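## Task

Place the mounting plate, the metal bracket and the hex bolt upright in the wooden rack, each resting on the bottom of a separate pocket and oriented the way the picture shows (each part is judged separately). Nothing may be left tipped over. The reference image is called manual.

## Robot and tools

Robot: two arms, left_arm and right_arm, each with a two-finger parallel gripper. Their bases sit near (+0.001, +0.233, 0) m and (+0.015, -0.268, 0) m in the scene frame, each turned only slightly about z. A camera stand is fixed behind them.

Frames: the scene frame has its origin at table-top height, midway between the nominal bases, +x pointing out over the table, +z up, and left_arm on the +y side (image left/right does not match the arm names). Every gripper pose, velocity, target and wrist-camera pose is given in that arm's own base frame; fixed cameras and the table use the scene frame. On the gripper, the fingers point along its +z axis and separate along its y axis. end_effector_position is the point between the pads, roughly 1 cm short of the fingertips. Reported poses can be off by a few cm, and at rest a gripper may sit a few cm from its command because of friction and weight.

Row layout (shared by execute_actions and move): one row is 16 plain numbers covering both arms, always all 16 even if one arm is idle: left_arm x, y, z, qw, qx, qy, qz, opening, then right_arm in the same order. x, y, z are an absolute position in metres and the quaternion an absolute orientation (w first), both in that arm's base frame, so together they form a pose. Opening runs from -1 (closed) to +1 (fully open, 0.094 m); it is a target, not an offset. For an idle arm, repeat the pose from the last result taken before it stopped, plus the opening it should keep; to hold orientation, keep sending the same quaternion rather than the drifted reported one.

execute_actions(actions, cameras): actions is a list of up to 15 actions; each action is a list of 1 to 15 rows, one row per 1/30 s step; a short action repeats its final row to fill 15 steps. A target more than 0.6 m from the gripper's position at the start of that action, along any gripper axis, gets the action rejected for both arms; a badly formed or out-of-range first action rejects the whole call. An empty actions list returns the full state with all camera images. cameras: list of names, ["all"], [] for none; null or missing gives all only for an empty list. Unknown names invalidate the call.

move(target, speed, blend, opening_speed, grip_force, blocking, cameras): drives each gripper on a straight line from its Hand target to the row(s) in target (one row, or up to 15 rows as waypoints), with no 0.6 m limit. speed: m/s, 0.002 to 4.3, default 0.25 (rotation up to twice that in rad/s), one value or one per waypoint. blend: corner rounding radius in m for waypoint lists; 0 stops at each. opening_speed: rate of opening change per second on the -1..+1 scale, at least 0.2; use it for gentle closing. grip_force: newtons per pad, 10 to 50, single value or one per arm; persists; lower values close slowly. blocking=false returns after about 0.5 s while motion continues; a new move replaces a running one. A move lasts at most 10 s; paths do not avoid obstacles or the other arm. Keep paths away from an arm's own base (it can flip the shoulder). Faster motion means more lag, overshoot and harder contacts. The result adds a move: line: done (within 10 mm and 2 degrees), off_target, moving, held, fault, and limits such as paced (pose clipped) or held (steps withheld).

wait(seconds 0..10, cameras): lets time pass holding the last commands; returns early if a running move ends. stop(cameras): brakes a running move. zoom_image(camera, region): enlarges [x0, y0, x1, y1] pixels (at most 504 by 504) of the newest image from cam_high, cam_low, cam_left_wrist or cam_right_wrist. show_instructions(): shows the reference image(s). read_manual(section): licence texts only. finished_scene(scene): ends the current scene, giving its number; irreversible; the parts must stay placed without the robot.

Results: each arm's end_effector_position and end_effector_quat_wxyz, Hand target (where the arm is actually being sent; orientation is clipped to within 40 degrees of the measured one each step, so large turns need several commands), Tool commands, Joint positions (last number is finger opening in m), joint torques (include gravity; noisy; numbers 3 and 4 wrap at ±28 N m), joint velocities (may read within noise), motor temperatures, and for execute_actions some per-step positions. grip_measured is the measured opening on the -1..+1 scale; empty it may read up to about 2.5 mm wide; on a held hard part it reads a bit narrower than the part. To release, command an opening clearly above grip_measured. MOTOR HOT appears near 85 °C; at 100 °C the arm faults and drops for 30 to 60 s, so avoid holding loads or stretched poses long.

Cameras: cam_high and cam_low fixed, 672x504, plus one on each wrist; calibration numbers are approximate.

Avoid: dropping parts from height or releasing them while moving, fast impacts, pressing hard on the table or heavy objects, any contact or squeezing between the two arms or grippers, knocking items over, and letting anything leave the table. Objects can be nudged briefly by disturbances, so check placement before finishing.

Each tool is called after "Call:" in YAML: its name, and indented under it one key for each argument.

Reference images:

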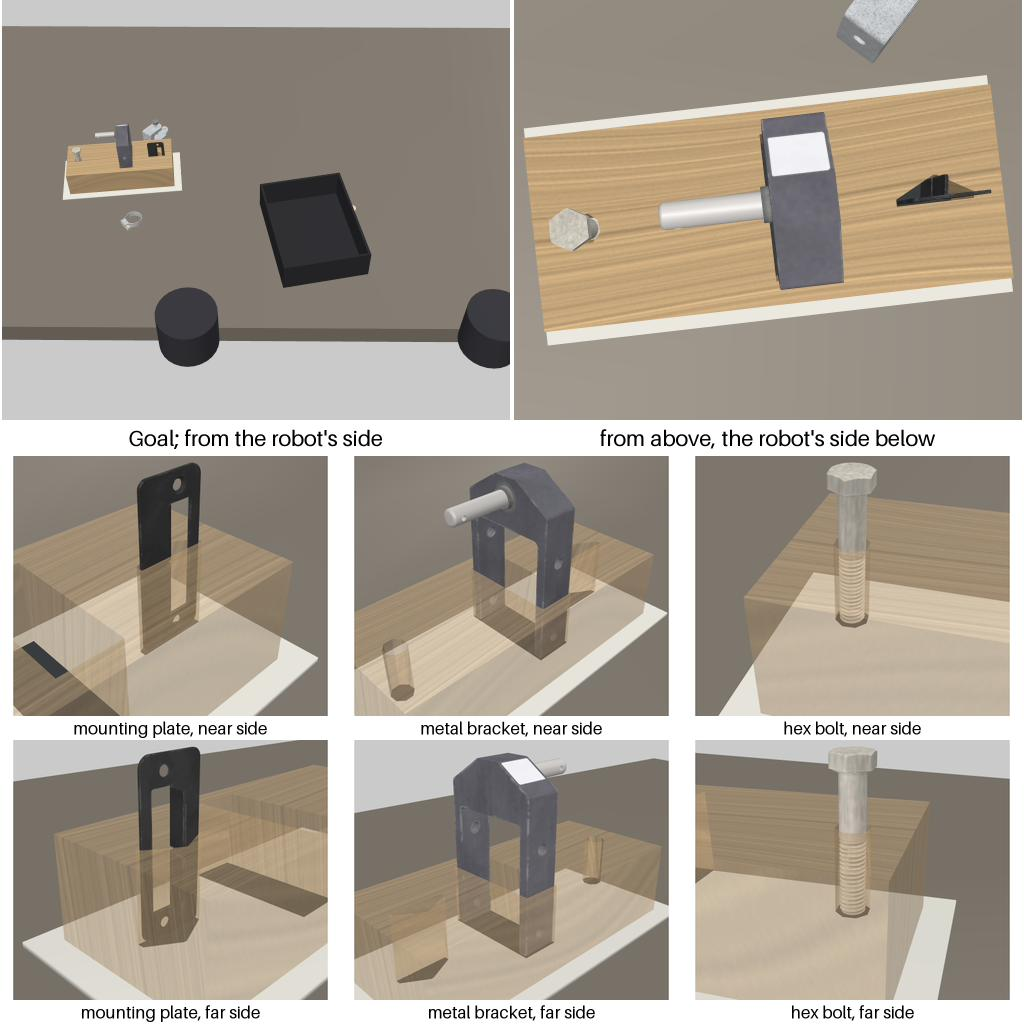

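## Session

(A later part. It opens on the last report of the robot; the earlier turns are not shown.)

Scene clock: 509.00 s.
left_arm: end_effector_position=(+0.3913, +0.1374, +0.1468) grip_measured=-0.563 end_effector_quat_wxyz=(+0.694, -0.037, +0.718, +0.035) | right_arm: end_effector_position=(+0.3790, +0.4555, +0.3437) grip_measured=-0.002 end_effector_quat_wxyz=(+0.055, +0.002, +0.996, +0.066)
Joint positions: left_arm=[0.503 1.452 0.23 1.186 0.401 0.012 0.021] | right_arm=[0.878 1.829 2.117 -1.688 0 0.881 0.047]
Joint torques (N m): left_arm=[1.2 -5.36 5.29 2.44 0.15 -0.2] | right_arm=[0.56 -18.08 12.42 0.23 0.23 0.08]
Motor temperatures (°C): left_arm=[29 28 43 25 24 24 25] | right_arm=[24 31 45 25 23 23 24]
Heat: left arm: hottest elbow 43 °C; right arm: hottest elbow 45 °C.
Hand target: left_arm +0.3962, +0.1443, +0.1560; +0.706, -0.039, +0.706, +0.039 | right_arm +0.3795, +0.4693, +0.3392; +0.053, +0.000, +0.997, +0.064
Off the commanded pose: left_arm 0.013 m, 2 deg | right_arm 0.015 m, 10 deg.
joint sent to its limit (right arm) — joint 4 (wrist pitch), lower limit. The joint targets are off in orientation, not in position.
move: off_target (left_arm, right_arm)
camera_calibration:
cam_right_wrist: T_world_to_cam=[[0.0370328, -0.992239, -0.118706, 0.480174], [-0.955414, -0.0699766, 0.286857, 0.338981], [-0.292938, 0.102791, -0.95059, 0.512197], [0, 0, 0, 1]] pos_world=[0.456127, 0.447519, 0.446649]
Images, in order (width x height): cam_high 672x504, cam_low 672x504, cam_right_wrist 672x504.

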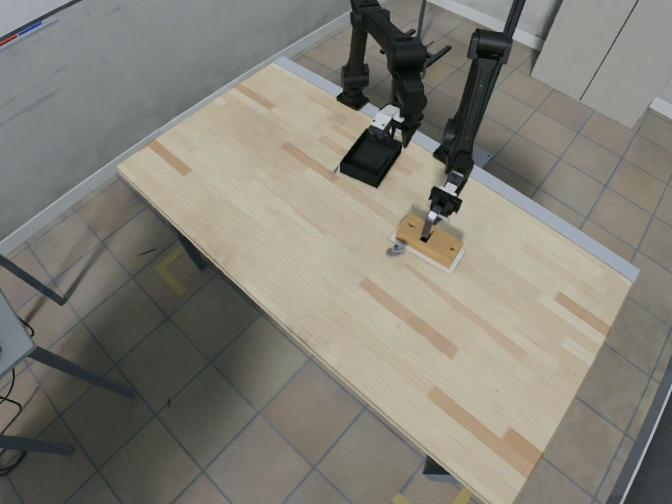

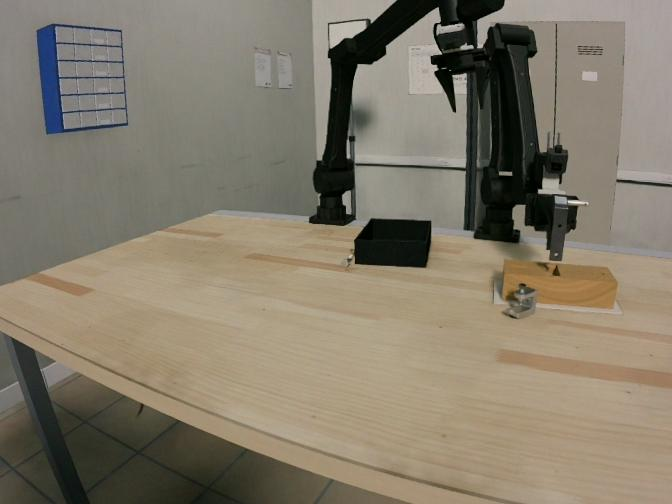

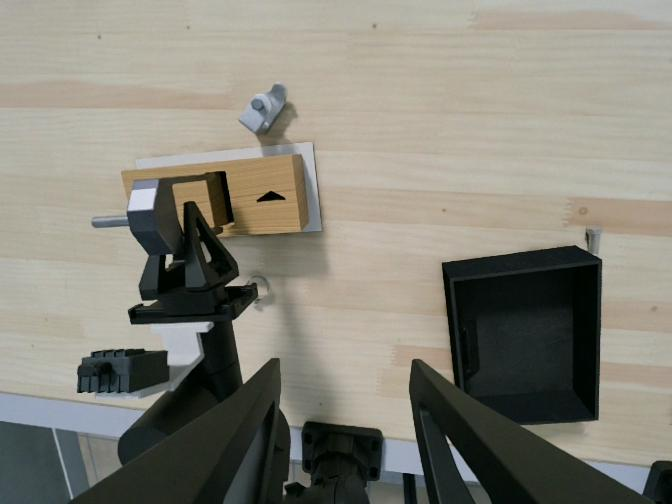

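Call:
move:
  target: [0.4025,0.141,0.142,0.706,-0.0389,0.706,0.0389,-0.9,0.38,0.47,0.34,0,0,1,0,0]
  speed: 0.08
  cameras: ["cam_low","cam_high","cam_right_wrist"]

Call:
zoom_image:
  camera: "cam_low"
  region: [520, 220, 600, 300]

Call:
zoom_image:
  camera: "cam_high"
  region: [400, 210, 450, 260]

Call:
zoom_image:
  camera: "cam_right_wrist"
  region: [160, 150, 260, 250]

Scene clock: 543.00 s.
left_arm: end_effector_position=(+0.3928, +0.1400, +0.1321) grip_measured=-0.563 end_effector_quat_wxyz=(+0.693, -0.043, +0.719, +0.039) | right_arm: end_effector_position=(+0.3790, +0.4555, +0.3437) grip_measured=-0.002 end_effector_quat_wxyz=(+0.055, +0.002, +0.996, +0.066)
Joint positions: left_arm=[0.5 1.541 0.23 1.271 0.383 0.012 0.021] | right_arm=[0.878 1.829 2.117 -1.688 0 0.881 0.047]
Joint torques (N m): left_arm=[-0.79 -5.83 5.01 2.4 -0.03 -0.23] | right_arm=[0.5 -18.08 12.42 0.24 0.23 0.08]
Heat: left arm: hottest elbow 41 °C; right arm: hottest elbow 45 °C.
Hand target: left_arm +0.4021, +0.1408, +0.1420; +0.706, -0.039, +0.706, +0.039 | right_arm +0.3795, +0.4693, +0.3392; +0.053, +0.000, +0.997, +0.064
Off the commanded pose: left_arm 0.014 m, 2 deg | right_arm 0.015 m, 10 deg.
joint sent to its limit (right arm) — joint 4 (wrist pitch), lower limit. The joint targets are off in orientation, not in position.
move: off_target (left_arm, right_arm)
camera_calibration:
cam_right_wrist: T_world_to_cam=[[0.0370328, -0.992239, -0.118706, 0.480174], [-0.955414, -0.0699766, 0.286857, 0.338981], [-0.292938, 0.102791, -0.95059, 0.512197], [0, 0, 0, 1]] pos_world=[0.456127, 0.447519, 0.446649]
Images, in order (width x height): cam_high 672x504, cam_low 672x504, cam_right_wrist 672x504.

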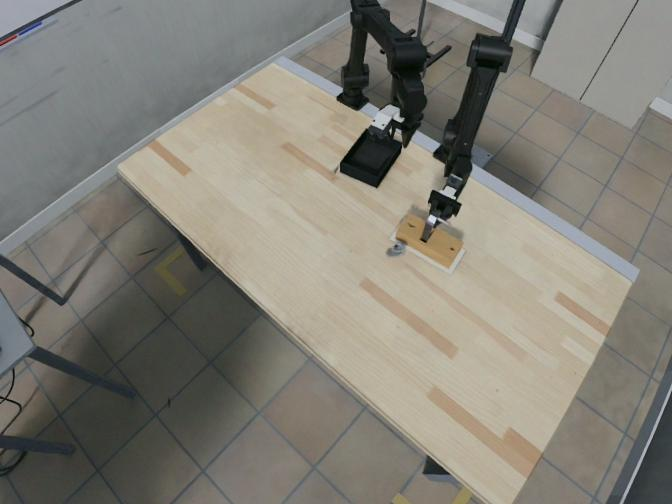

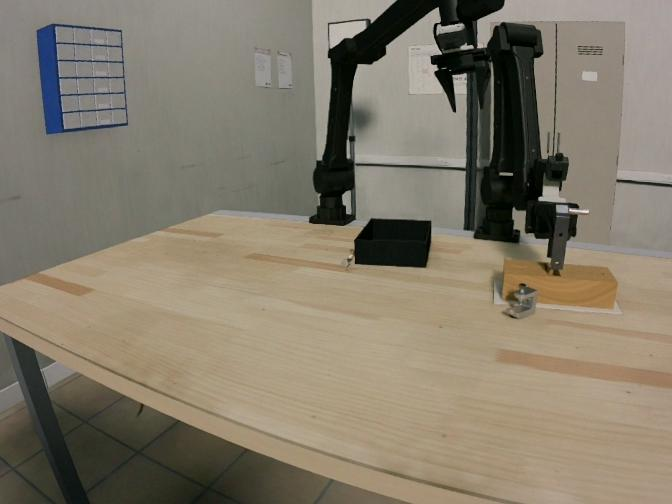

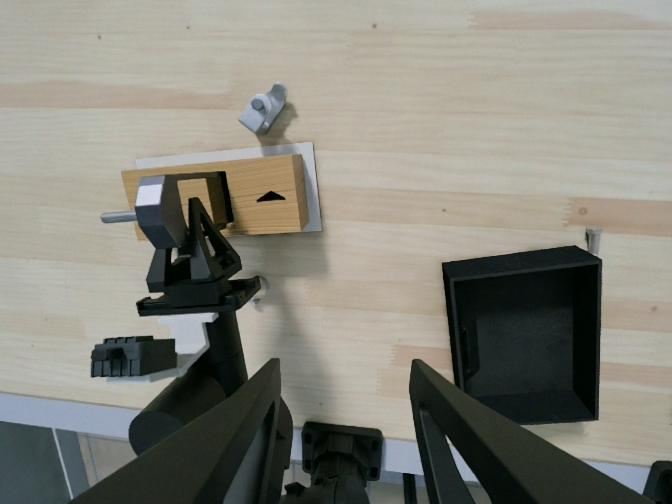

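Scaled by 6.300 from the camera's 672x504 image, which has a finer 960x720 frame.

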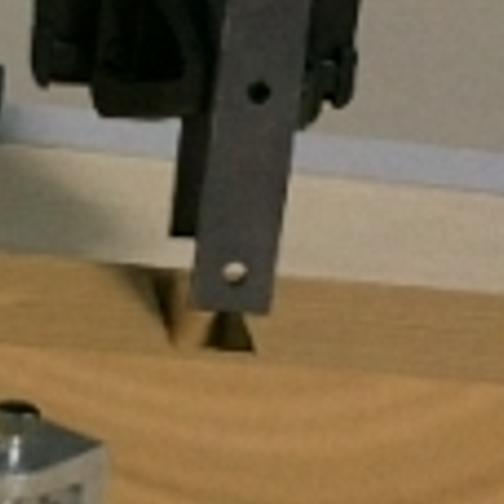

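Scaled by 10.080 from the camera's 672x504 image, which has a finer 960x720 frame.

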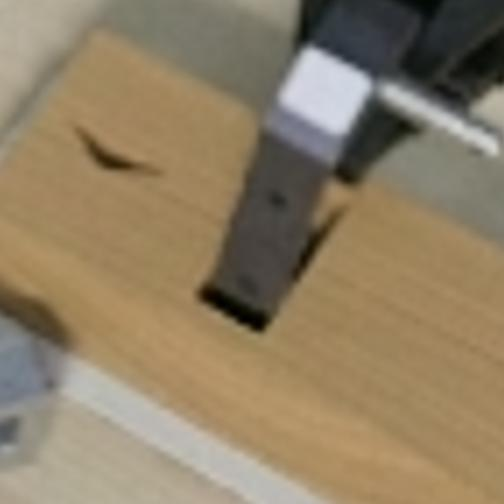

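Scaled by 5.040 from the camera's 672x504 image, which has a finer 960x720 frame.

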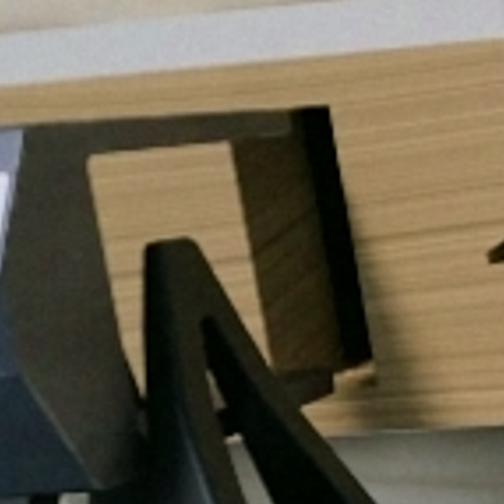

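Call:
move:
  target: [0.404,0.1335,0.145,0.706,-0.0389,0.706,0.0389,-0.9,0.38,0.47,0.34,0,0,1,0,0]
  speed: 0.06
  cameras: ["cam_low","cam_high","cam_right_wrist"]

Call:
zoom_image:
  camera: "cam_low"
  region: [520, 220, 600, 300]

Call:
zoom_image:
  camera: "cam_high"
  region: [400, 210, 450, 260]

Call:
zoom_image:
  camera: "cam_right_wrist"
  region: [160, 150, 260, 250]

Scene clock: 583.20 s.
left_arm: end_effector_position=(+0.3961, +0.1337, +0.1321) grip_measured=-0.563 end_effector_quat_wxyz=(+0.692, -0.043, +0.719, +0.040) | right_arm: end_effector_position=(+0.3790, +0.4555, +0.3437) grip_measured=-0.002 end_effector_quat_wxyz=(+0.055, +0.002, +0.996, +0.066)
Joint positions: left_arm=[0.472 1.541 0.23 1.272 0.354 0.012 0.021] | right_arm=[0.878 1.829 2.117 -1.688 0 0.881 0.047]
Joint torques (N m): left_arm=[-0.38 -7.82 4.38 1.77 -0.09 -0.19] | right_arm=[0.5 -18.08 12.42 0.23 0.23 0.08]
Heat: left arm: hottest elbow 40 °C; right arm: hottest elbow 45 °C.
Hand target: left_arm +0.4037, +0.1334, +0.1451; +0.706, -0.039, +0.706, +0.039 | right_arm +0.3795, +0.4693, +0.3392; +0.053, +0.000, +0.997, +0.064
Off the commanded pose: left_arm 0.015 m, 2 deg | right_arm 0.015 m, 10 deg.
joint sent to its limit (right arm) — joint 4 (wrist pitch), lower limit. The joint targets are off in orientation, not in position.
move: off_target (left_arm, right_arm)
camera_calibration:
cam_right_wrist: T_world_to_cam=[[0.0370328, -0.992239, -0.118706, 0.480174], [-0.955414, -0.0699766, 0.286857, 0.338981], [-0.292938, 0.102791, -0.95059, 0.512197], [0, 0, 0, 1]] pos_world=[0.456127, 0.447519, 0.446649]
Images, in order (width x height): cam_high 672x504, cam_low 672x504, cam_right_wrist 672x504.

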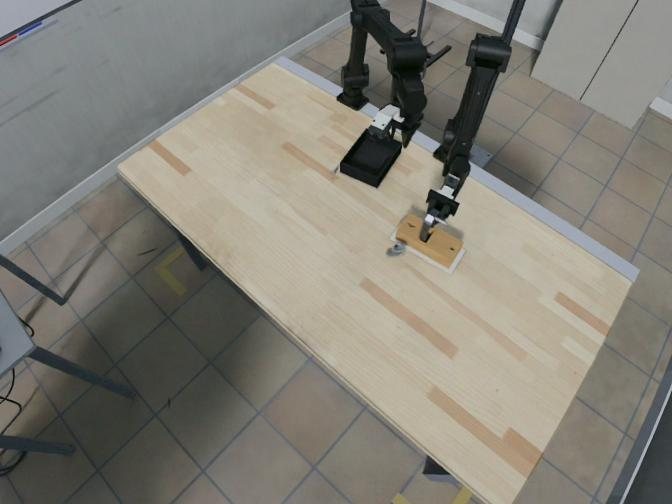

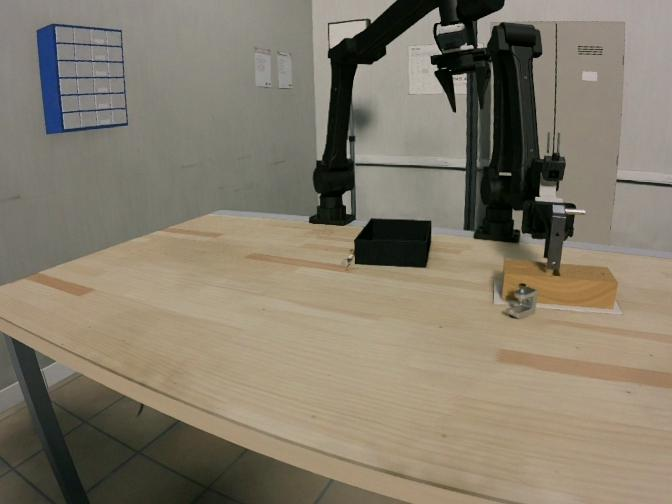

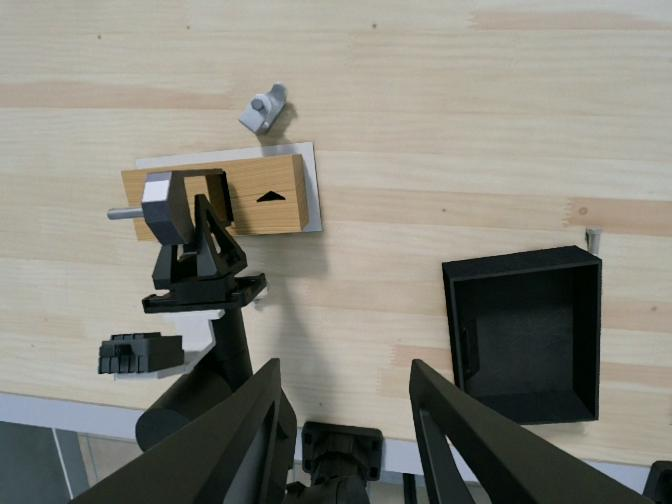

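Scaled by 6.300 from the camera's 672x504 image, which has a finer 960x720 frame.

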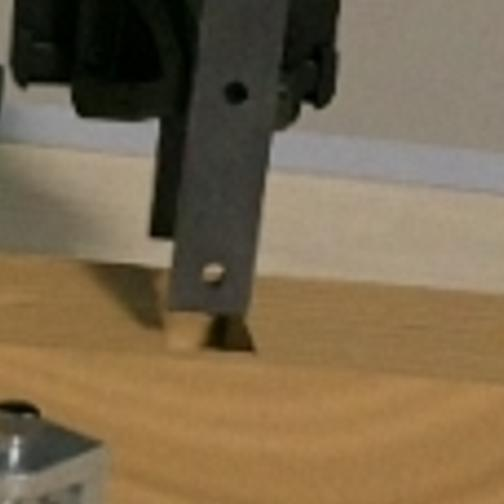

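Scaled by 10.080 from the camera's 672x504 image, which has a finer 960x720 frame.

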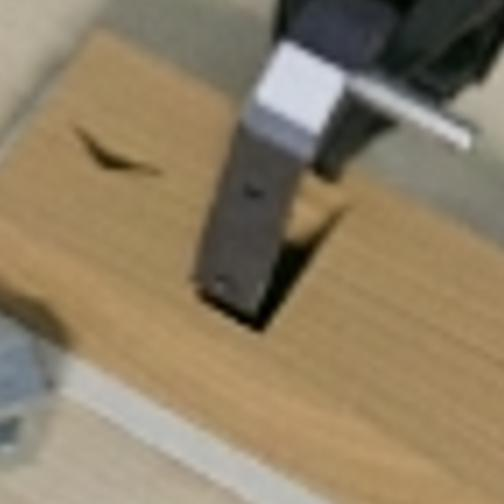

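Scaled by 5.040 from the camera's 672x504 image, which has a finer 960x720 frame.

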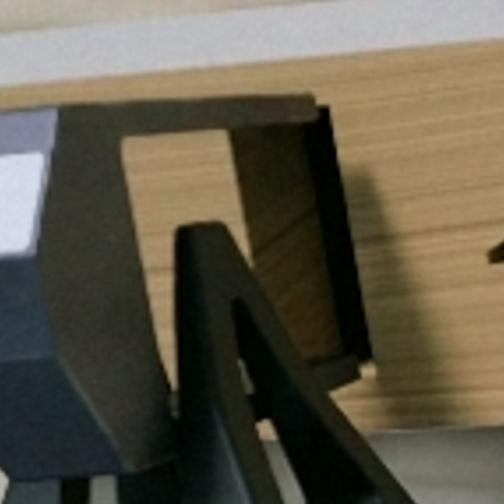

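Call:
move:
  target: [0.3985,0.1427,0.142,0.706,-0.0389,0.706,0.0389,-0.9,0.38,0.47,0.34,0,0,1,0,0]
  speed: 0.06
  cameras: ["cam_low","cam_high","cam_right_wrist"]

Call:
zoom_image:
  camera: "cam_low"
  region: [520, 220, 600, 300]

Call:
zoom_image:
  camera: "cam_high"
  region: [400, 210, 450, 260]

Call:
zoom_image:
  camera: "cam_right_wrist"
  region: [160, 150, 260, 250]

Scene clock: 601.87 s.
left_arm: end_effector_position=(+0.3938, +0.1362, +0.1328) grip_measured=-0.563 end_effector_quat_wxyz=(+0.694, -0.038, +0.718, +0.035) | right_arm: end_effector_position=(+0.3790, +0.4555, +0.3437) grip_measured=-0.002 end_effector_quat_wxyz=(+0.055, +0.002, +0.996, +0.066)
Joint positions: left_arm=[0.494 1.541 0.23 1.274 0.391 0.012 0.021] | right_arm=[0.878 1.829 2.117 -1.688 0 0.881 0.047]
Joint torques (N m): left_arm=[1.55 -5.89 4.46 2.32 0.17 -0.18] | right_arm=[0.5 -18.02 12.42 0.23 0.23 0.08]
Heat: left arm: hottest elbow 39 °C; right arm: hottest elbow 45 °C.
Hand target: left_arm +0.3982, +0.1427, +0.1420; +0.706, -0.039, +0.706, +0.039 | right_arm +0.3795, +0.4693, +0.3392; +0.053, +0.000, +0.997, +0.064
Off the commanded pose: left_arm 0.012 m, 2 deg | right_arm 0.015 m, 10 deg.
joint sent to its limit (right arm) — joint 4 (wrist pitch), lower limit. The joint targets are off in orientation, not in position.
move: off_target (left_arm, right_arm)
camera_calibration:
cam_right_wrist: T_world_to_cam=[[0.0370328, -0.992239, -0.118706, 0.480174], [-0.955414, -0.0699766, 0.286857, 0.338981], [-0.292938, 0.102791, -0.95059, 0.512197], [0, 0, 0, 1]] pos_world=[0.456127, 0.447519, 0.446649]
Images, in order (width x height): cam_high 672x504, cam_low 672x504, cam_right_wrist 672x504.

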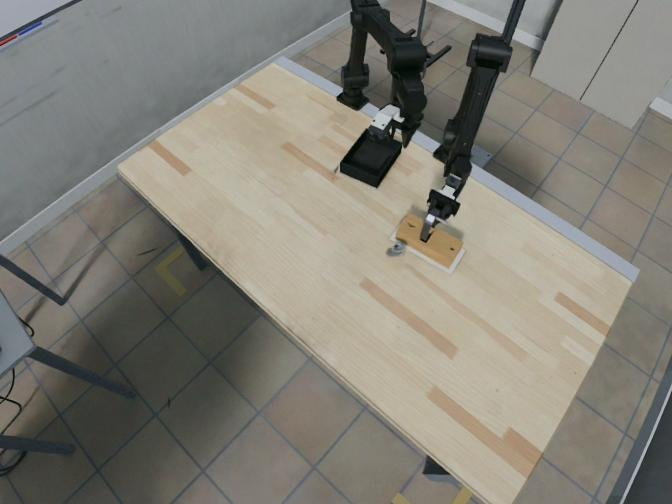

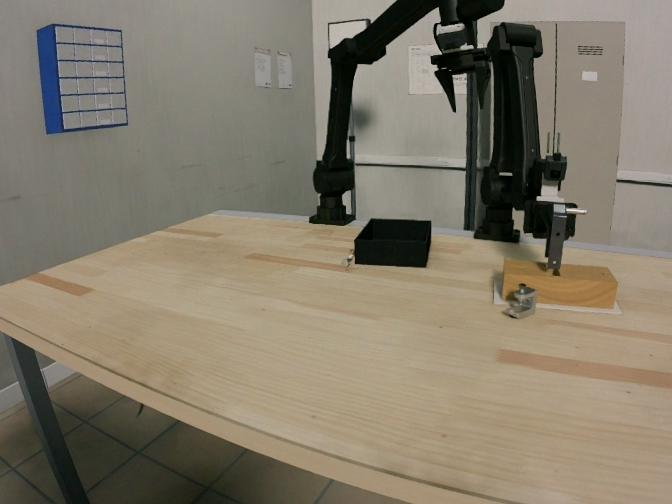

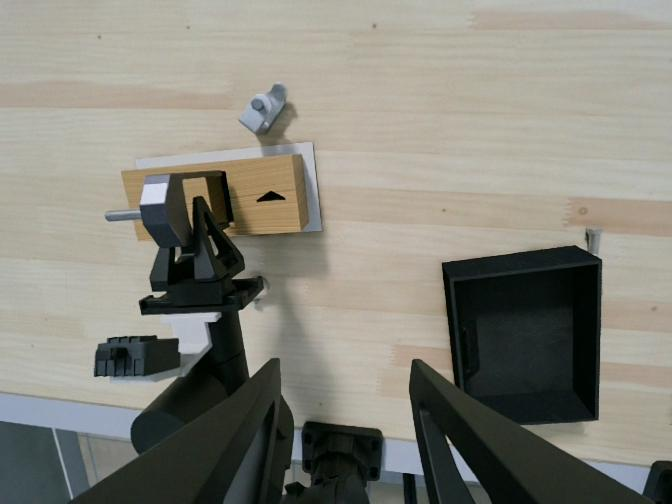

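Scaled by 6.300 from the camera's 672x504 image, which has a finer 960x720 frame.

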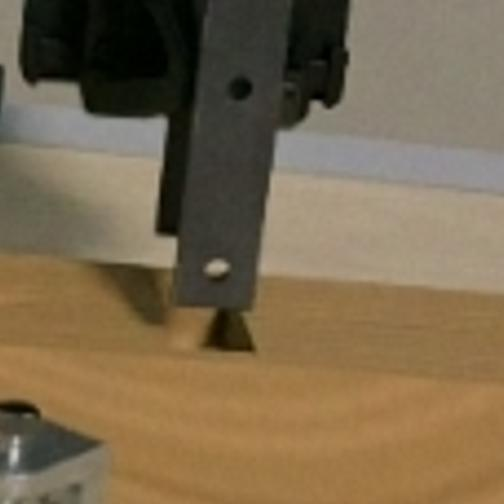

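Scaled by 10.080 from the camera's 672x504 image, which has a finer 960x720 frame.

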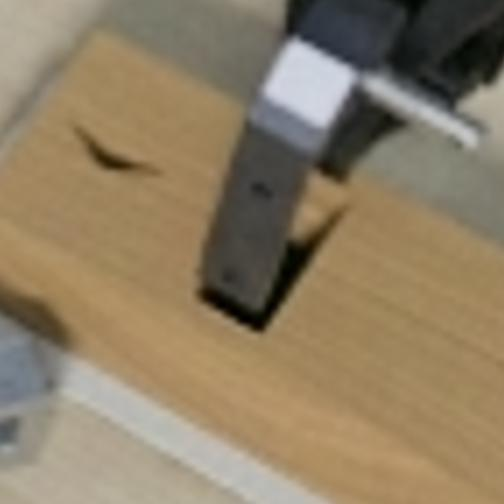

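Scaled by 5.040 from the camera's 672x504 image, which has a finer 960x720 frame.

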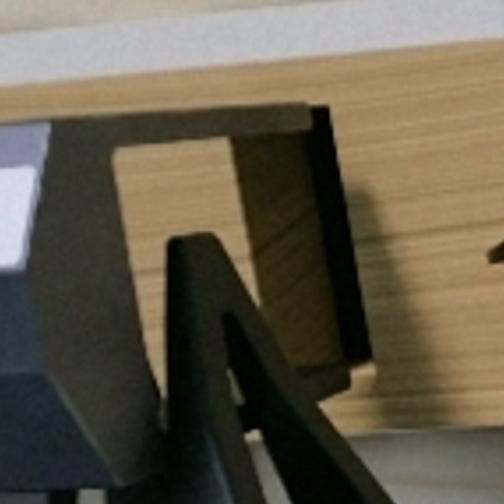

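Call:
move:
  target: [0.397,0.1427,0.132,0.712,-0.0385,0.7,0.0392,-0.9,0.38,0.47,0.34,0,0,1,0,0]
  speed: 0.05
  cameras: ["cam_low","cam_high","cam_right_wrist"]

Call:
zoom_image:
  camera: "cam_low"
  region: [520, 220, 600, 300]

Call:
zoom_image:
  camera: "cam_high"
  region: [400, 210, 450, 260]

Call:
zoom_image:
  camera: "cam_right_wrist"
  region: [160, 150, 260, 250]

Scene clock: 621.53 s.
left_arm: end_effector_position=(+0.3940, +0.1368, +0.1264) grip_measured=-0.563 end_effector_quat_wxyz=(+0.703, -0.036, +0.710, +0.036) | right_arm: end_effector_position=(+0.3790, +0.4555, +0.3437) grip_measured=-0.002 end_effector_quat_wxyz=(+0.055, +0.002, +0.996, +0.066)
Joint positions: left_arm=[0.496 1.623 0.23 1.383 0.394 0.005 0.021] | right_arm=[0.878 1.829 2.117 -1.688 0 0.881 0.047]
Joint torques (N m): left_arm=[0.79 -5.71 3.41 2.48 0.11 -0.22] | right_arm=[0.56 -18.08 12.42 0.23 0.23 0.08]
Heat: left arm: hottest elbow 39 °C; right arm: hottest elbow 45 °C.
Hand target: left_arm +0.3969, +0.1425, +0.1320; +0.712, -0.038, +0.700, +0.039 | right_arm +0.3795, +0.4693, +0.3392; +0.053, +0.000, +0.997, +0.064
Off the commanded pose: left_arm 0.009 m, 2 deg | right_arm 0.015 m, 10 deg.
joint sent to its limit (right arm) — joint 4 (wrist pitch), lower limit. The joint targets are off in orientation, not in position.
move: off_target (right_arm)
camera_calibration:
cam_right_wrist: T_world_to_cam=[[0.0370328, -0.992239, -0.118706, 0.480174], [-0.955414, -0.0699766, 0.286857, 0.338981], [-0.292938, 0.102791, -0.95059, 0.512197], [0, 0, 0, 1]] pos_world=[0.456127, 0.447519, 0.446649]
Images, in order (width x height): cam_high 672x504, cam_low 672x504, cam_right_wrist 672x504.

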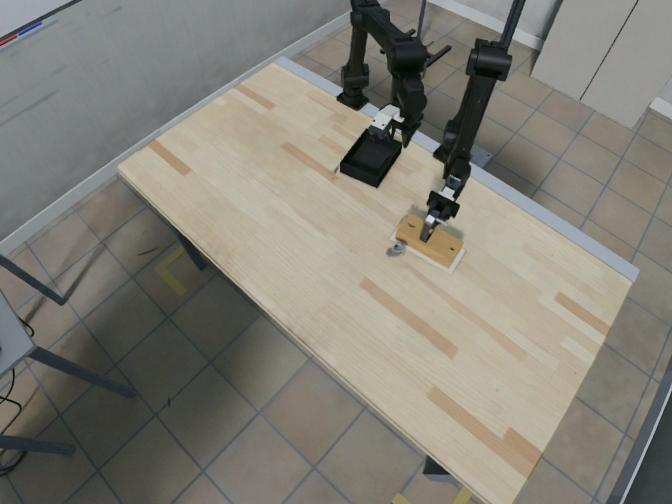

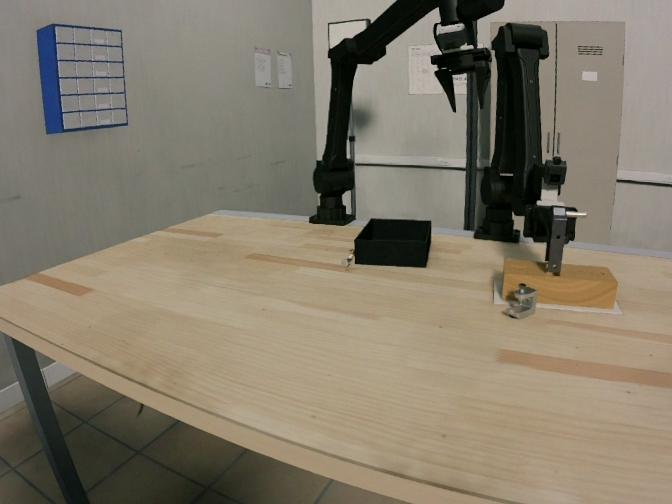

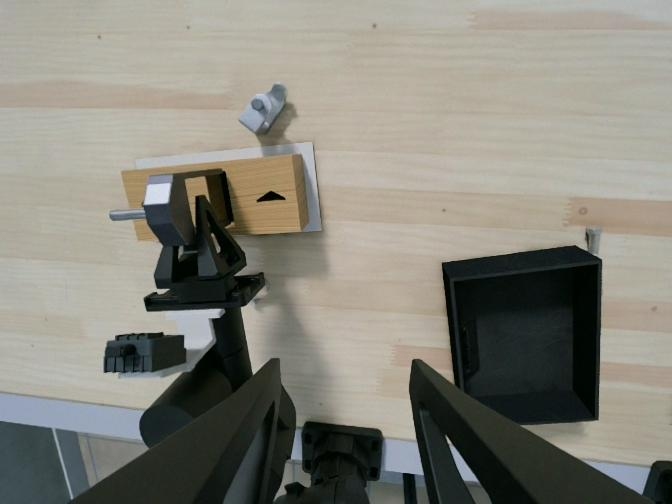

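Scaled by 6.300 from the camera's 672x504 image, which has a finer 960x720 frame.

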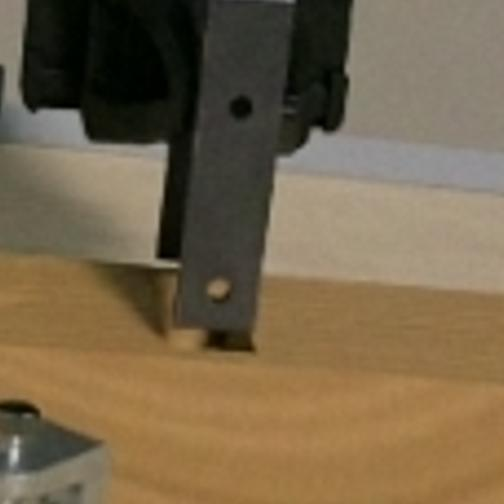

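Scaled by 10.080 from the camera's 672x504 image, which has a finer 960x720 frame.

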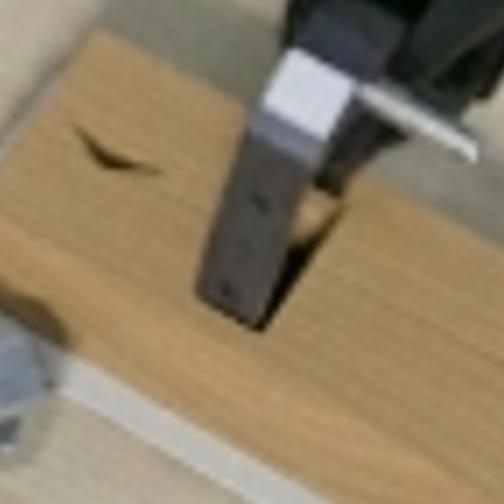

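Scaled by 5.040 from the camera's 672x504 image, which has a finer 960x720 frame.

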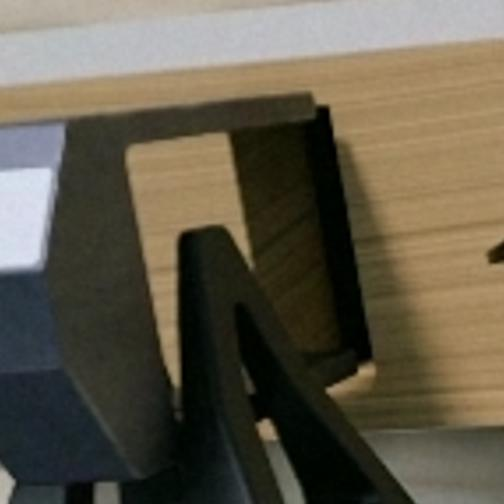

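Call:
move:
  target:
    - [0.394,0.1427,0.122,0.712,-0.0385,0.7,0.0392,-0.9,0.38,0.47,0.34,0,0,1,0,0]
  speed: 0.05
  cameras: ["cam_high","cam_low","cam_right_wrist"]

Call:
zoom_image:
  camera: "cam_low"
  region: [500, 200, 620, 300]

Call:
zoom_image:
  camera: "cam_right_wrist"
  region: [150, 130, 290, 260]

Scene clock: 686.87 s.
left_arm: end_effector_position=(+0.3930, +0.1379, +0.1191) grip_measured=-0.563 end_effector_quat_wxyz=(+0.705, -0.035, +0.707, +0.037) | right_arm: end_effector_position=(+0.3790, +0.4555, +0.3437) grip_measured=-0.002 end_effector_quat_wxyz=(+0.055, +0.002, +0.996, +0.066)
Joint positions: left_arm=[0.502 1.683 0.23 1.452 0.4 0.005 0.021] | right_arm=[0.878 1.829 2.117 -1.688 0 0.881 0.047]
Joint torques (N m): left_arm=[1.26 -6.65 2.7 2.33 0.15 -0.19] | right_arm=[0.56 -18.08 12.42 0.24 0.23 0.08]
Motor temperatures (°C): left_arm=[29 27 37 26 24 24 26] | right_arm=[24 34 46 25 22 23 24]
Heat: left arm: hottest elbow 37 °C; right arm: hottest elbow 46 °C.
Hand target: left_arm +0.3939, +0.1427, +0.1220; +0.712, -0.038, +0.700, +0.039 | right_arm +0.3795, +0.4693, +0.3392; +0.053, +0.000, +0.997, +0.064
Off the commanded pose: left_arm 0.006 m, 1 deg | right_arm 0.015 m, 10 deg.
joint sent to its limit (right arm) — joint 4 (wrist pitch), lower limit. The joint targets are off in orientation, not in position.
move: off_target (right_arm)
camera_calibration:
cam_right_wrist: T_world_to_cam=[[0.0370328, -0.992239, -0.118706, 0.480174], [-0.955414, -0.0699766, 0.286857, 0.338981], [-0.292938, 0.102791, -0.95059, 0.512197], [0, 0, 0, 1]] pos_world=[0.456127, 0.447519, 0.446649]
Images, in order (width x height): cam_high 672x504, cam_low 672x504, cam_right_wrist 672x504.

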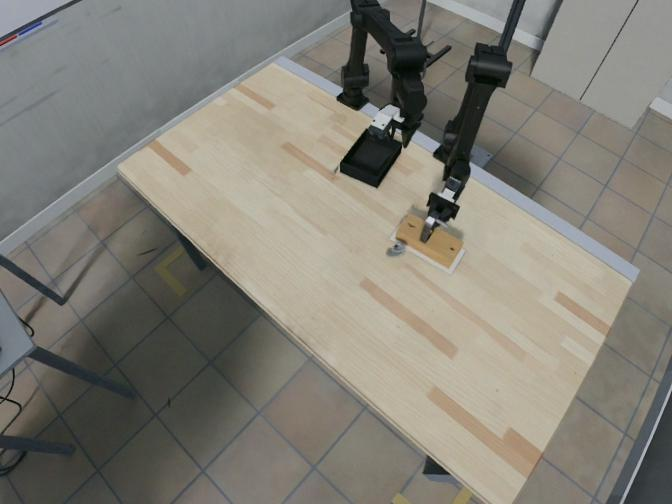

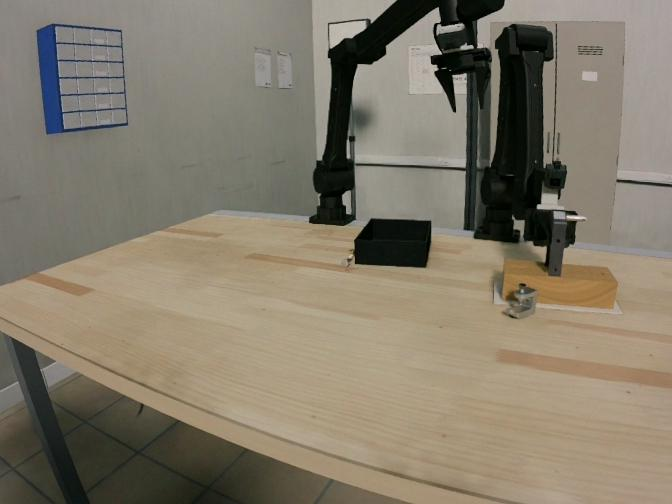

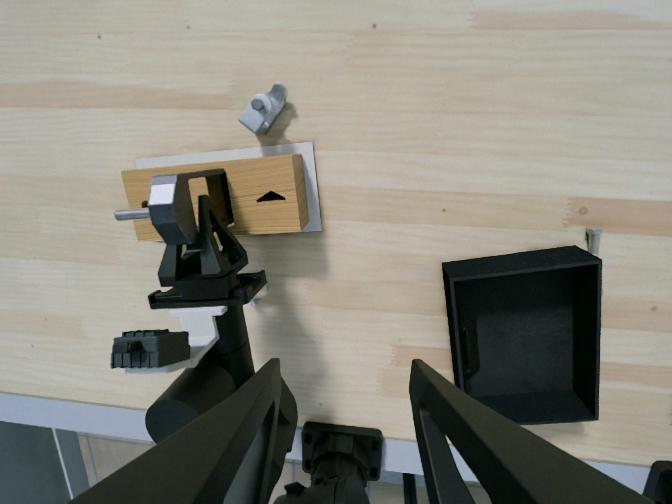

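Scaled by 4.200 from the camera's 672x504 image, which has a finer 960x720 frame.

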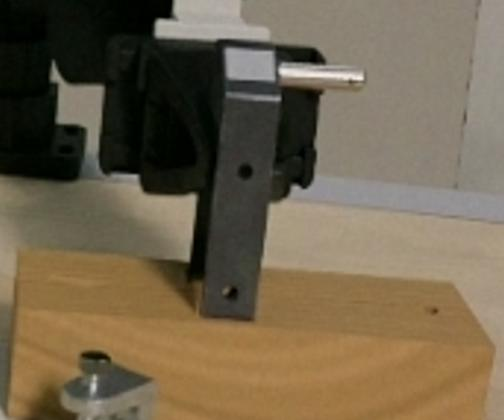

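Scaled by 3.600 from the camera's 672x504 image, which has a finer 960x720 frame.

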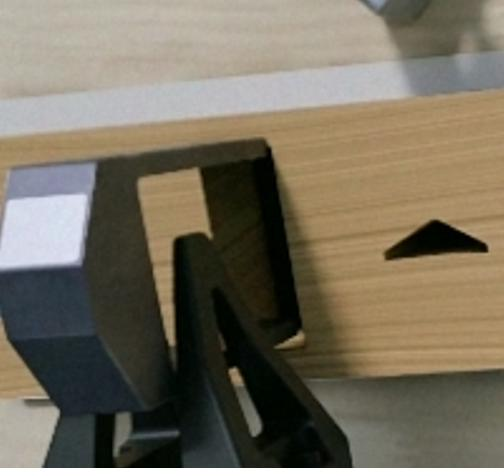

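Call:
move:
  target:
    - [0.388,0.1427,0.124,0.712,-0.0385,0.7,0.0392,-0.9,0.38,0.47,0.34,0,0,1,0,0]
    - [0.388,0.1427,0.114,0.712,-0.0385,0.7,0.0392,-0.9,0.38,0.47,0.34,0,0,1,0,0]
  speed: 0.05
  cameras: ["cam_high","cam_low","cam_right_wrist"]

Call:
zoom_image:
  camera: "cam_low"
  region: [500, 200, 620, 300]

Call:
zoom_image:
  camera: "cam_right_wrist"
  region: [150, 160, 250, 250]

Scene clock: 698.47 s.
left_arm: end_effector_position=(+0.3887, +0.1389, +0.1182) grip_measured=-0.563 end_effector_quat_wxyz=(+0.713, -0.031, +0.699, +0.041) | right_arm: end_effector_position=(+0.3790, +0.4555, +0.3437) grip_measured=-0.002 end_effector_quat_wxyz=(+0.055, +0.002, +0.996, +0.066)
Joint positions: left_arm=[0.514 1.725 0.223 1.525 0.412 0.004 0.021] | right_arm=[0.878 1.829 2.117 -1.688 0 0.881 0.047]
Joint torques (N m): left_arm=[1.38 -5.89 1.92 1.81 0.11 -0.18] | right_arm=[0.5 -18.08 12.42 0.23 0.23 0.08]
Heat: left arm: hottest elbow 36 °C; right arm: hottest elbow 46 °C.
Hand target: left_arm +0.3879, +0.1427, +0.1140; +0.712, -0.039, +0.700, +0.039 | right_arm +0.3795, +0.4693, +0.3392; +0.053, +0.000, +0.997, +0.064
Off the commanded pose: left_arm 0.006 m, 1 deg | right_arm 0.015 m, 10 deg.
joint sent to its limit (right arm) — joint 4 (wrist pitch), lower limit. The joint targets are off in orientation, not in position.
move: off_target (right_arm)
camera_calibration:
cam_right_wrist: T_world_to_cam=[[0.0370328, -0.992239, -0.118706, 0.480174], [-0.955414, -0.0699766, 0.286857, 0.338981], [-0.292938, 0.102791, -0.95059, 0.512197], [0, 0, 0, 1]] pos_world=[0.456127, 0.447519, 0.446649]
Images, in order (width x height): cam_high 672x504, cam_low 672x504, cam_right_wrist 672x504.

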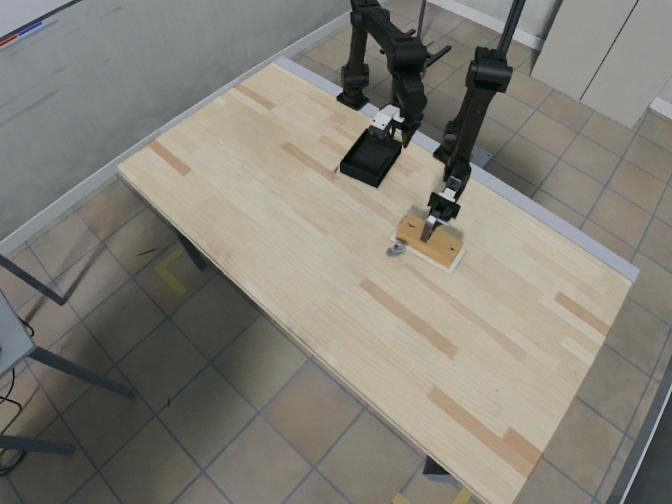

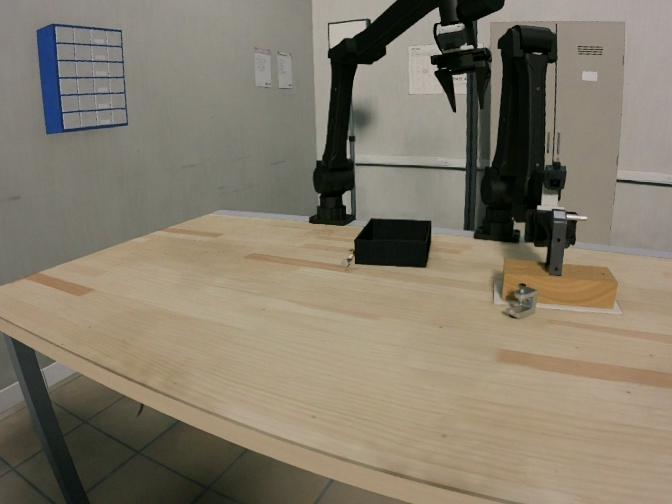

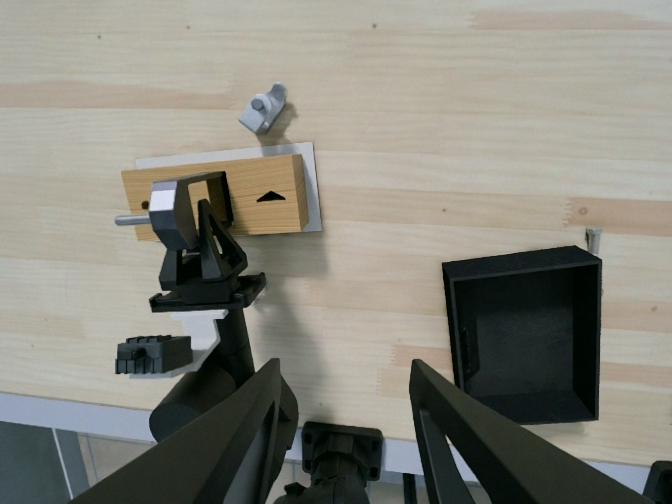

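Scaled by 4.200 from the camera's 672x504 image, which has a finer 960x720 frame.

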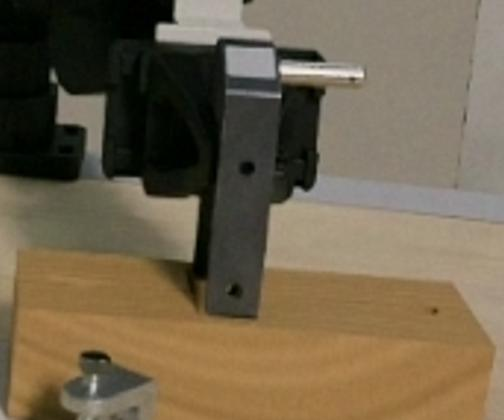

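Scaled by 5.040 from the camera's 672x504 image, which has a finer 960x720 frame.

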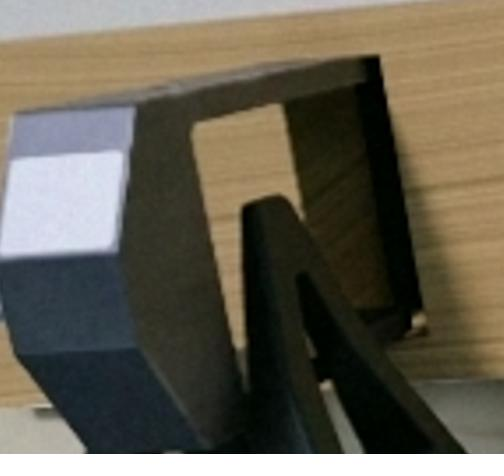

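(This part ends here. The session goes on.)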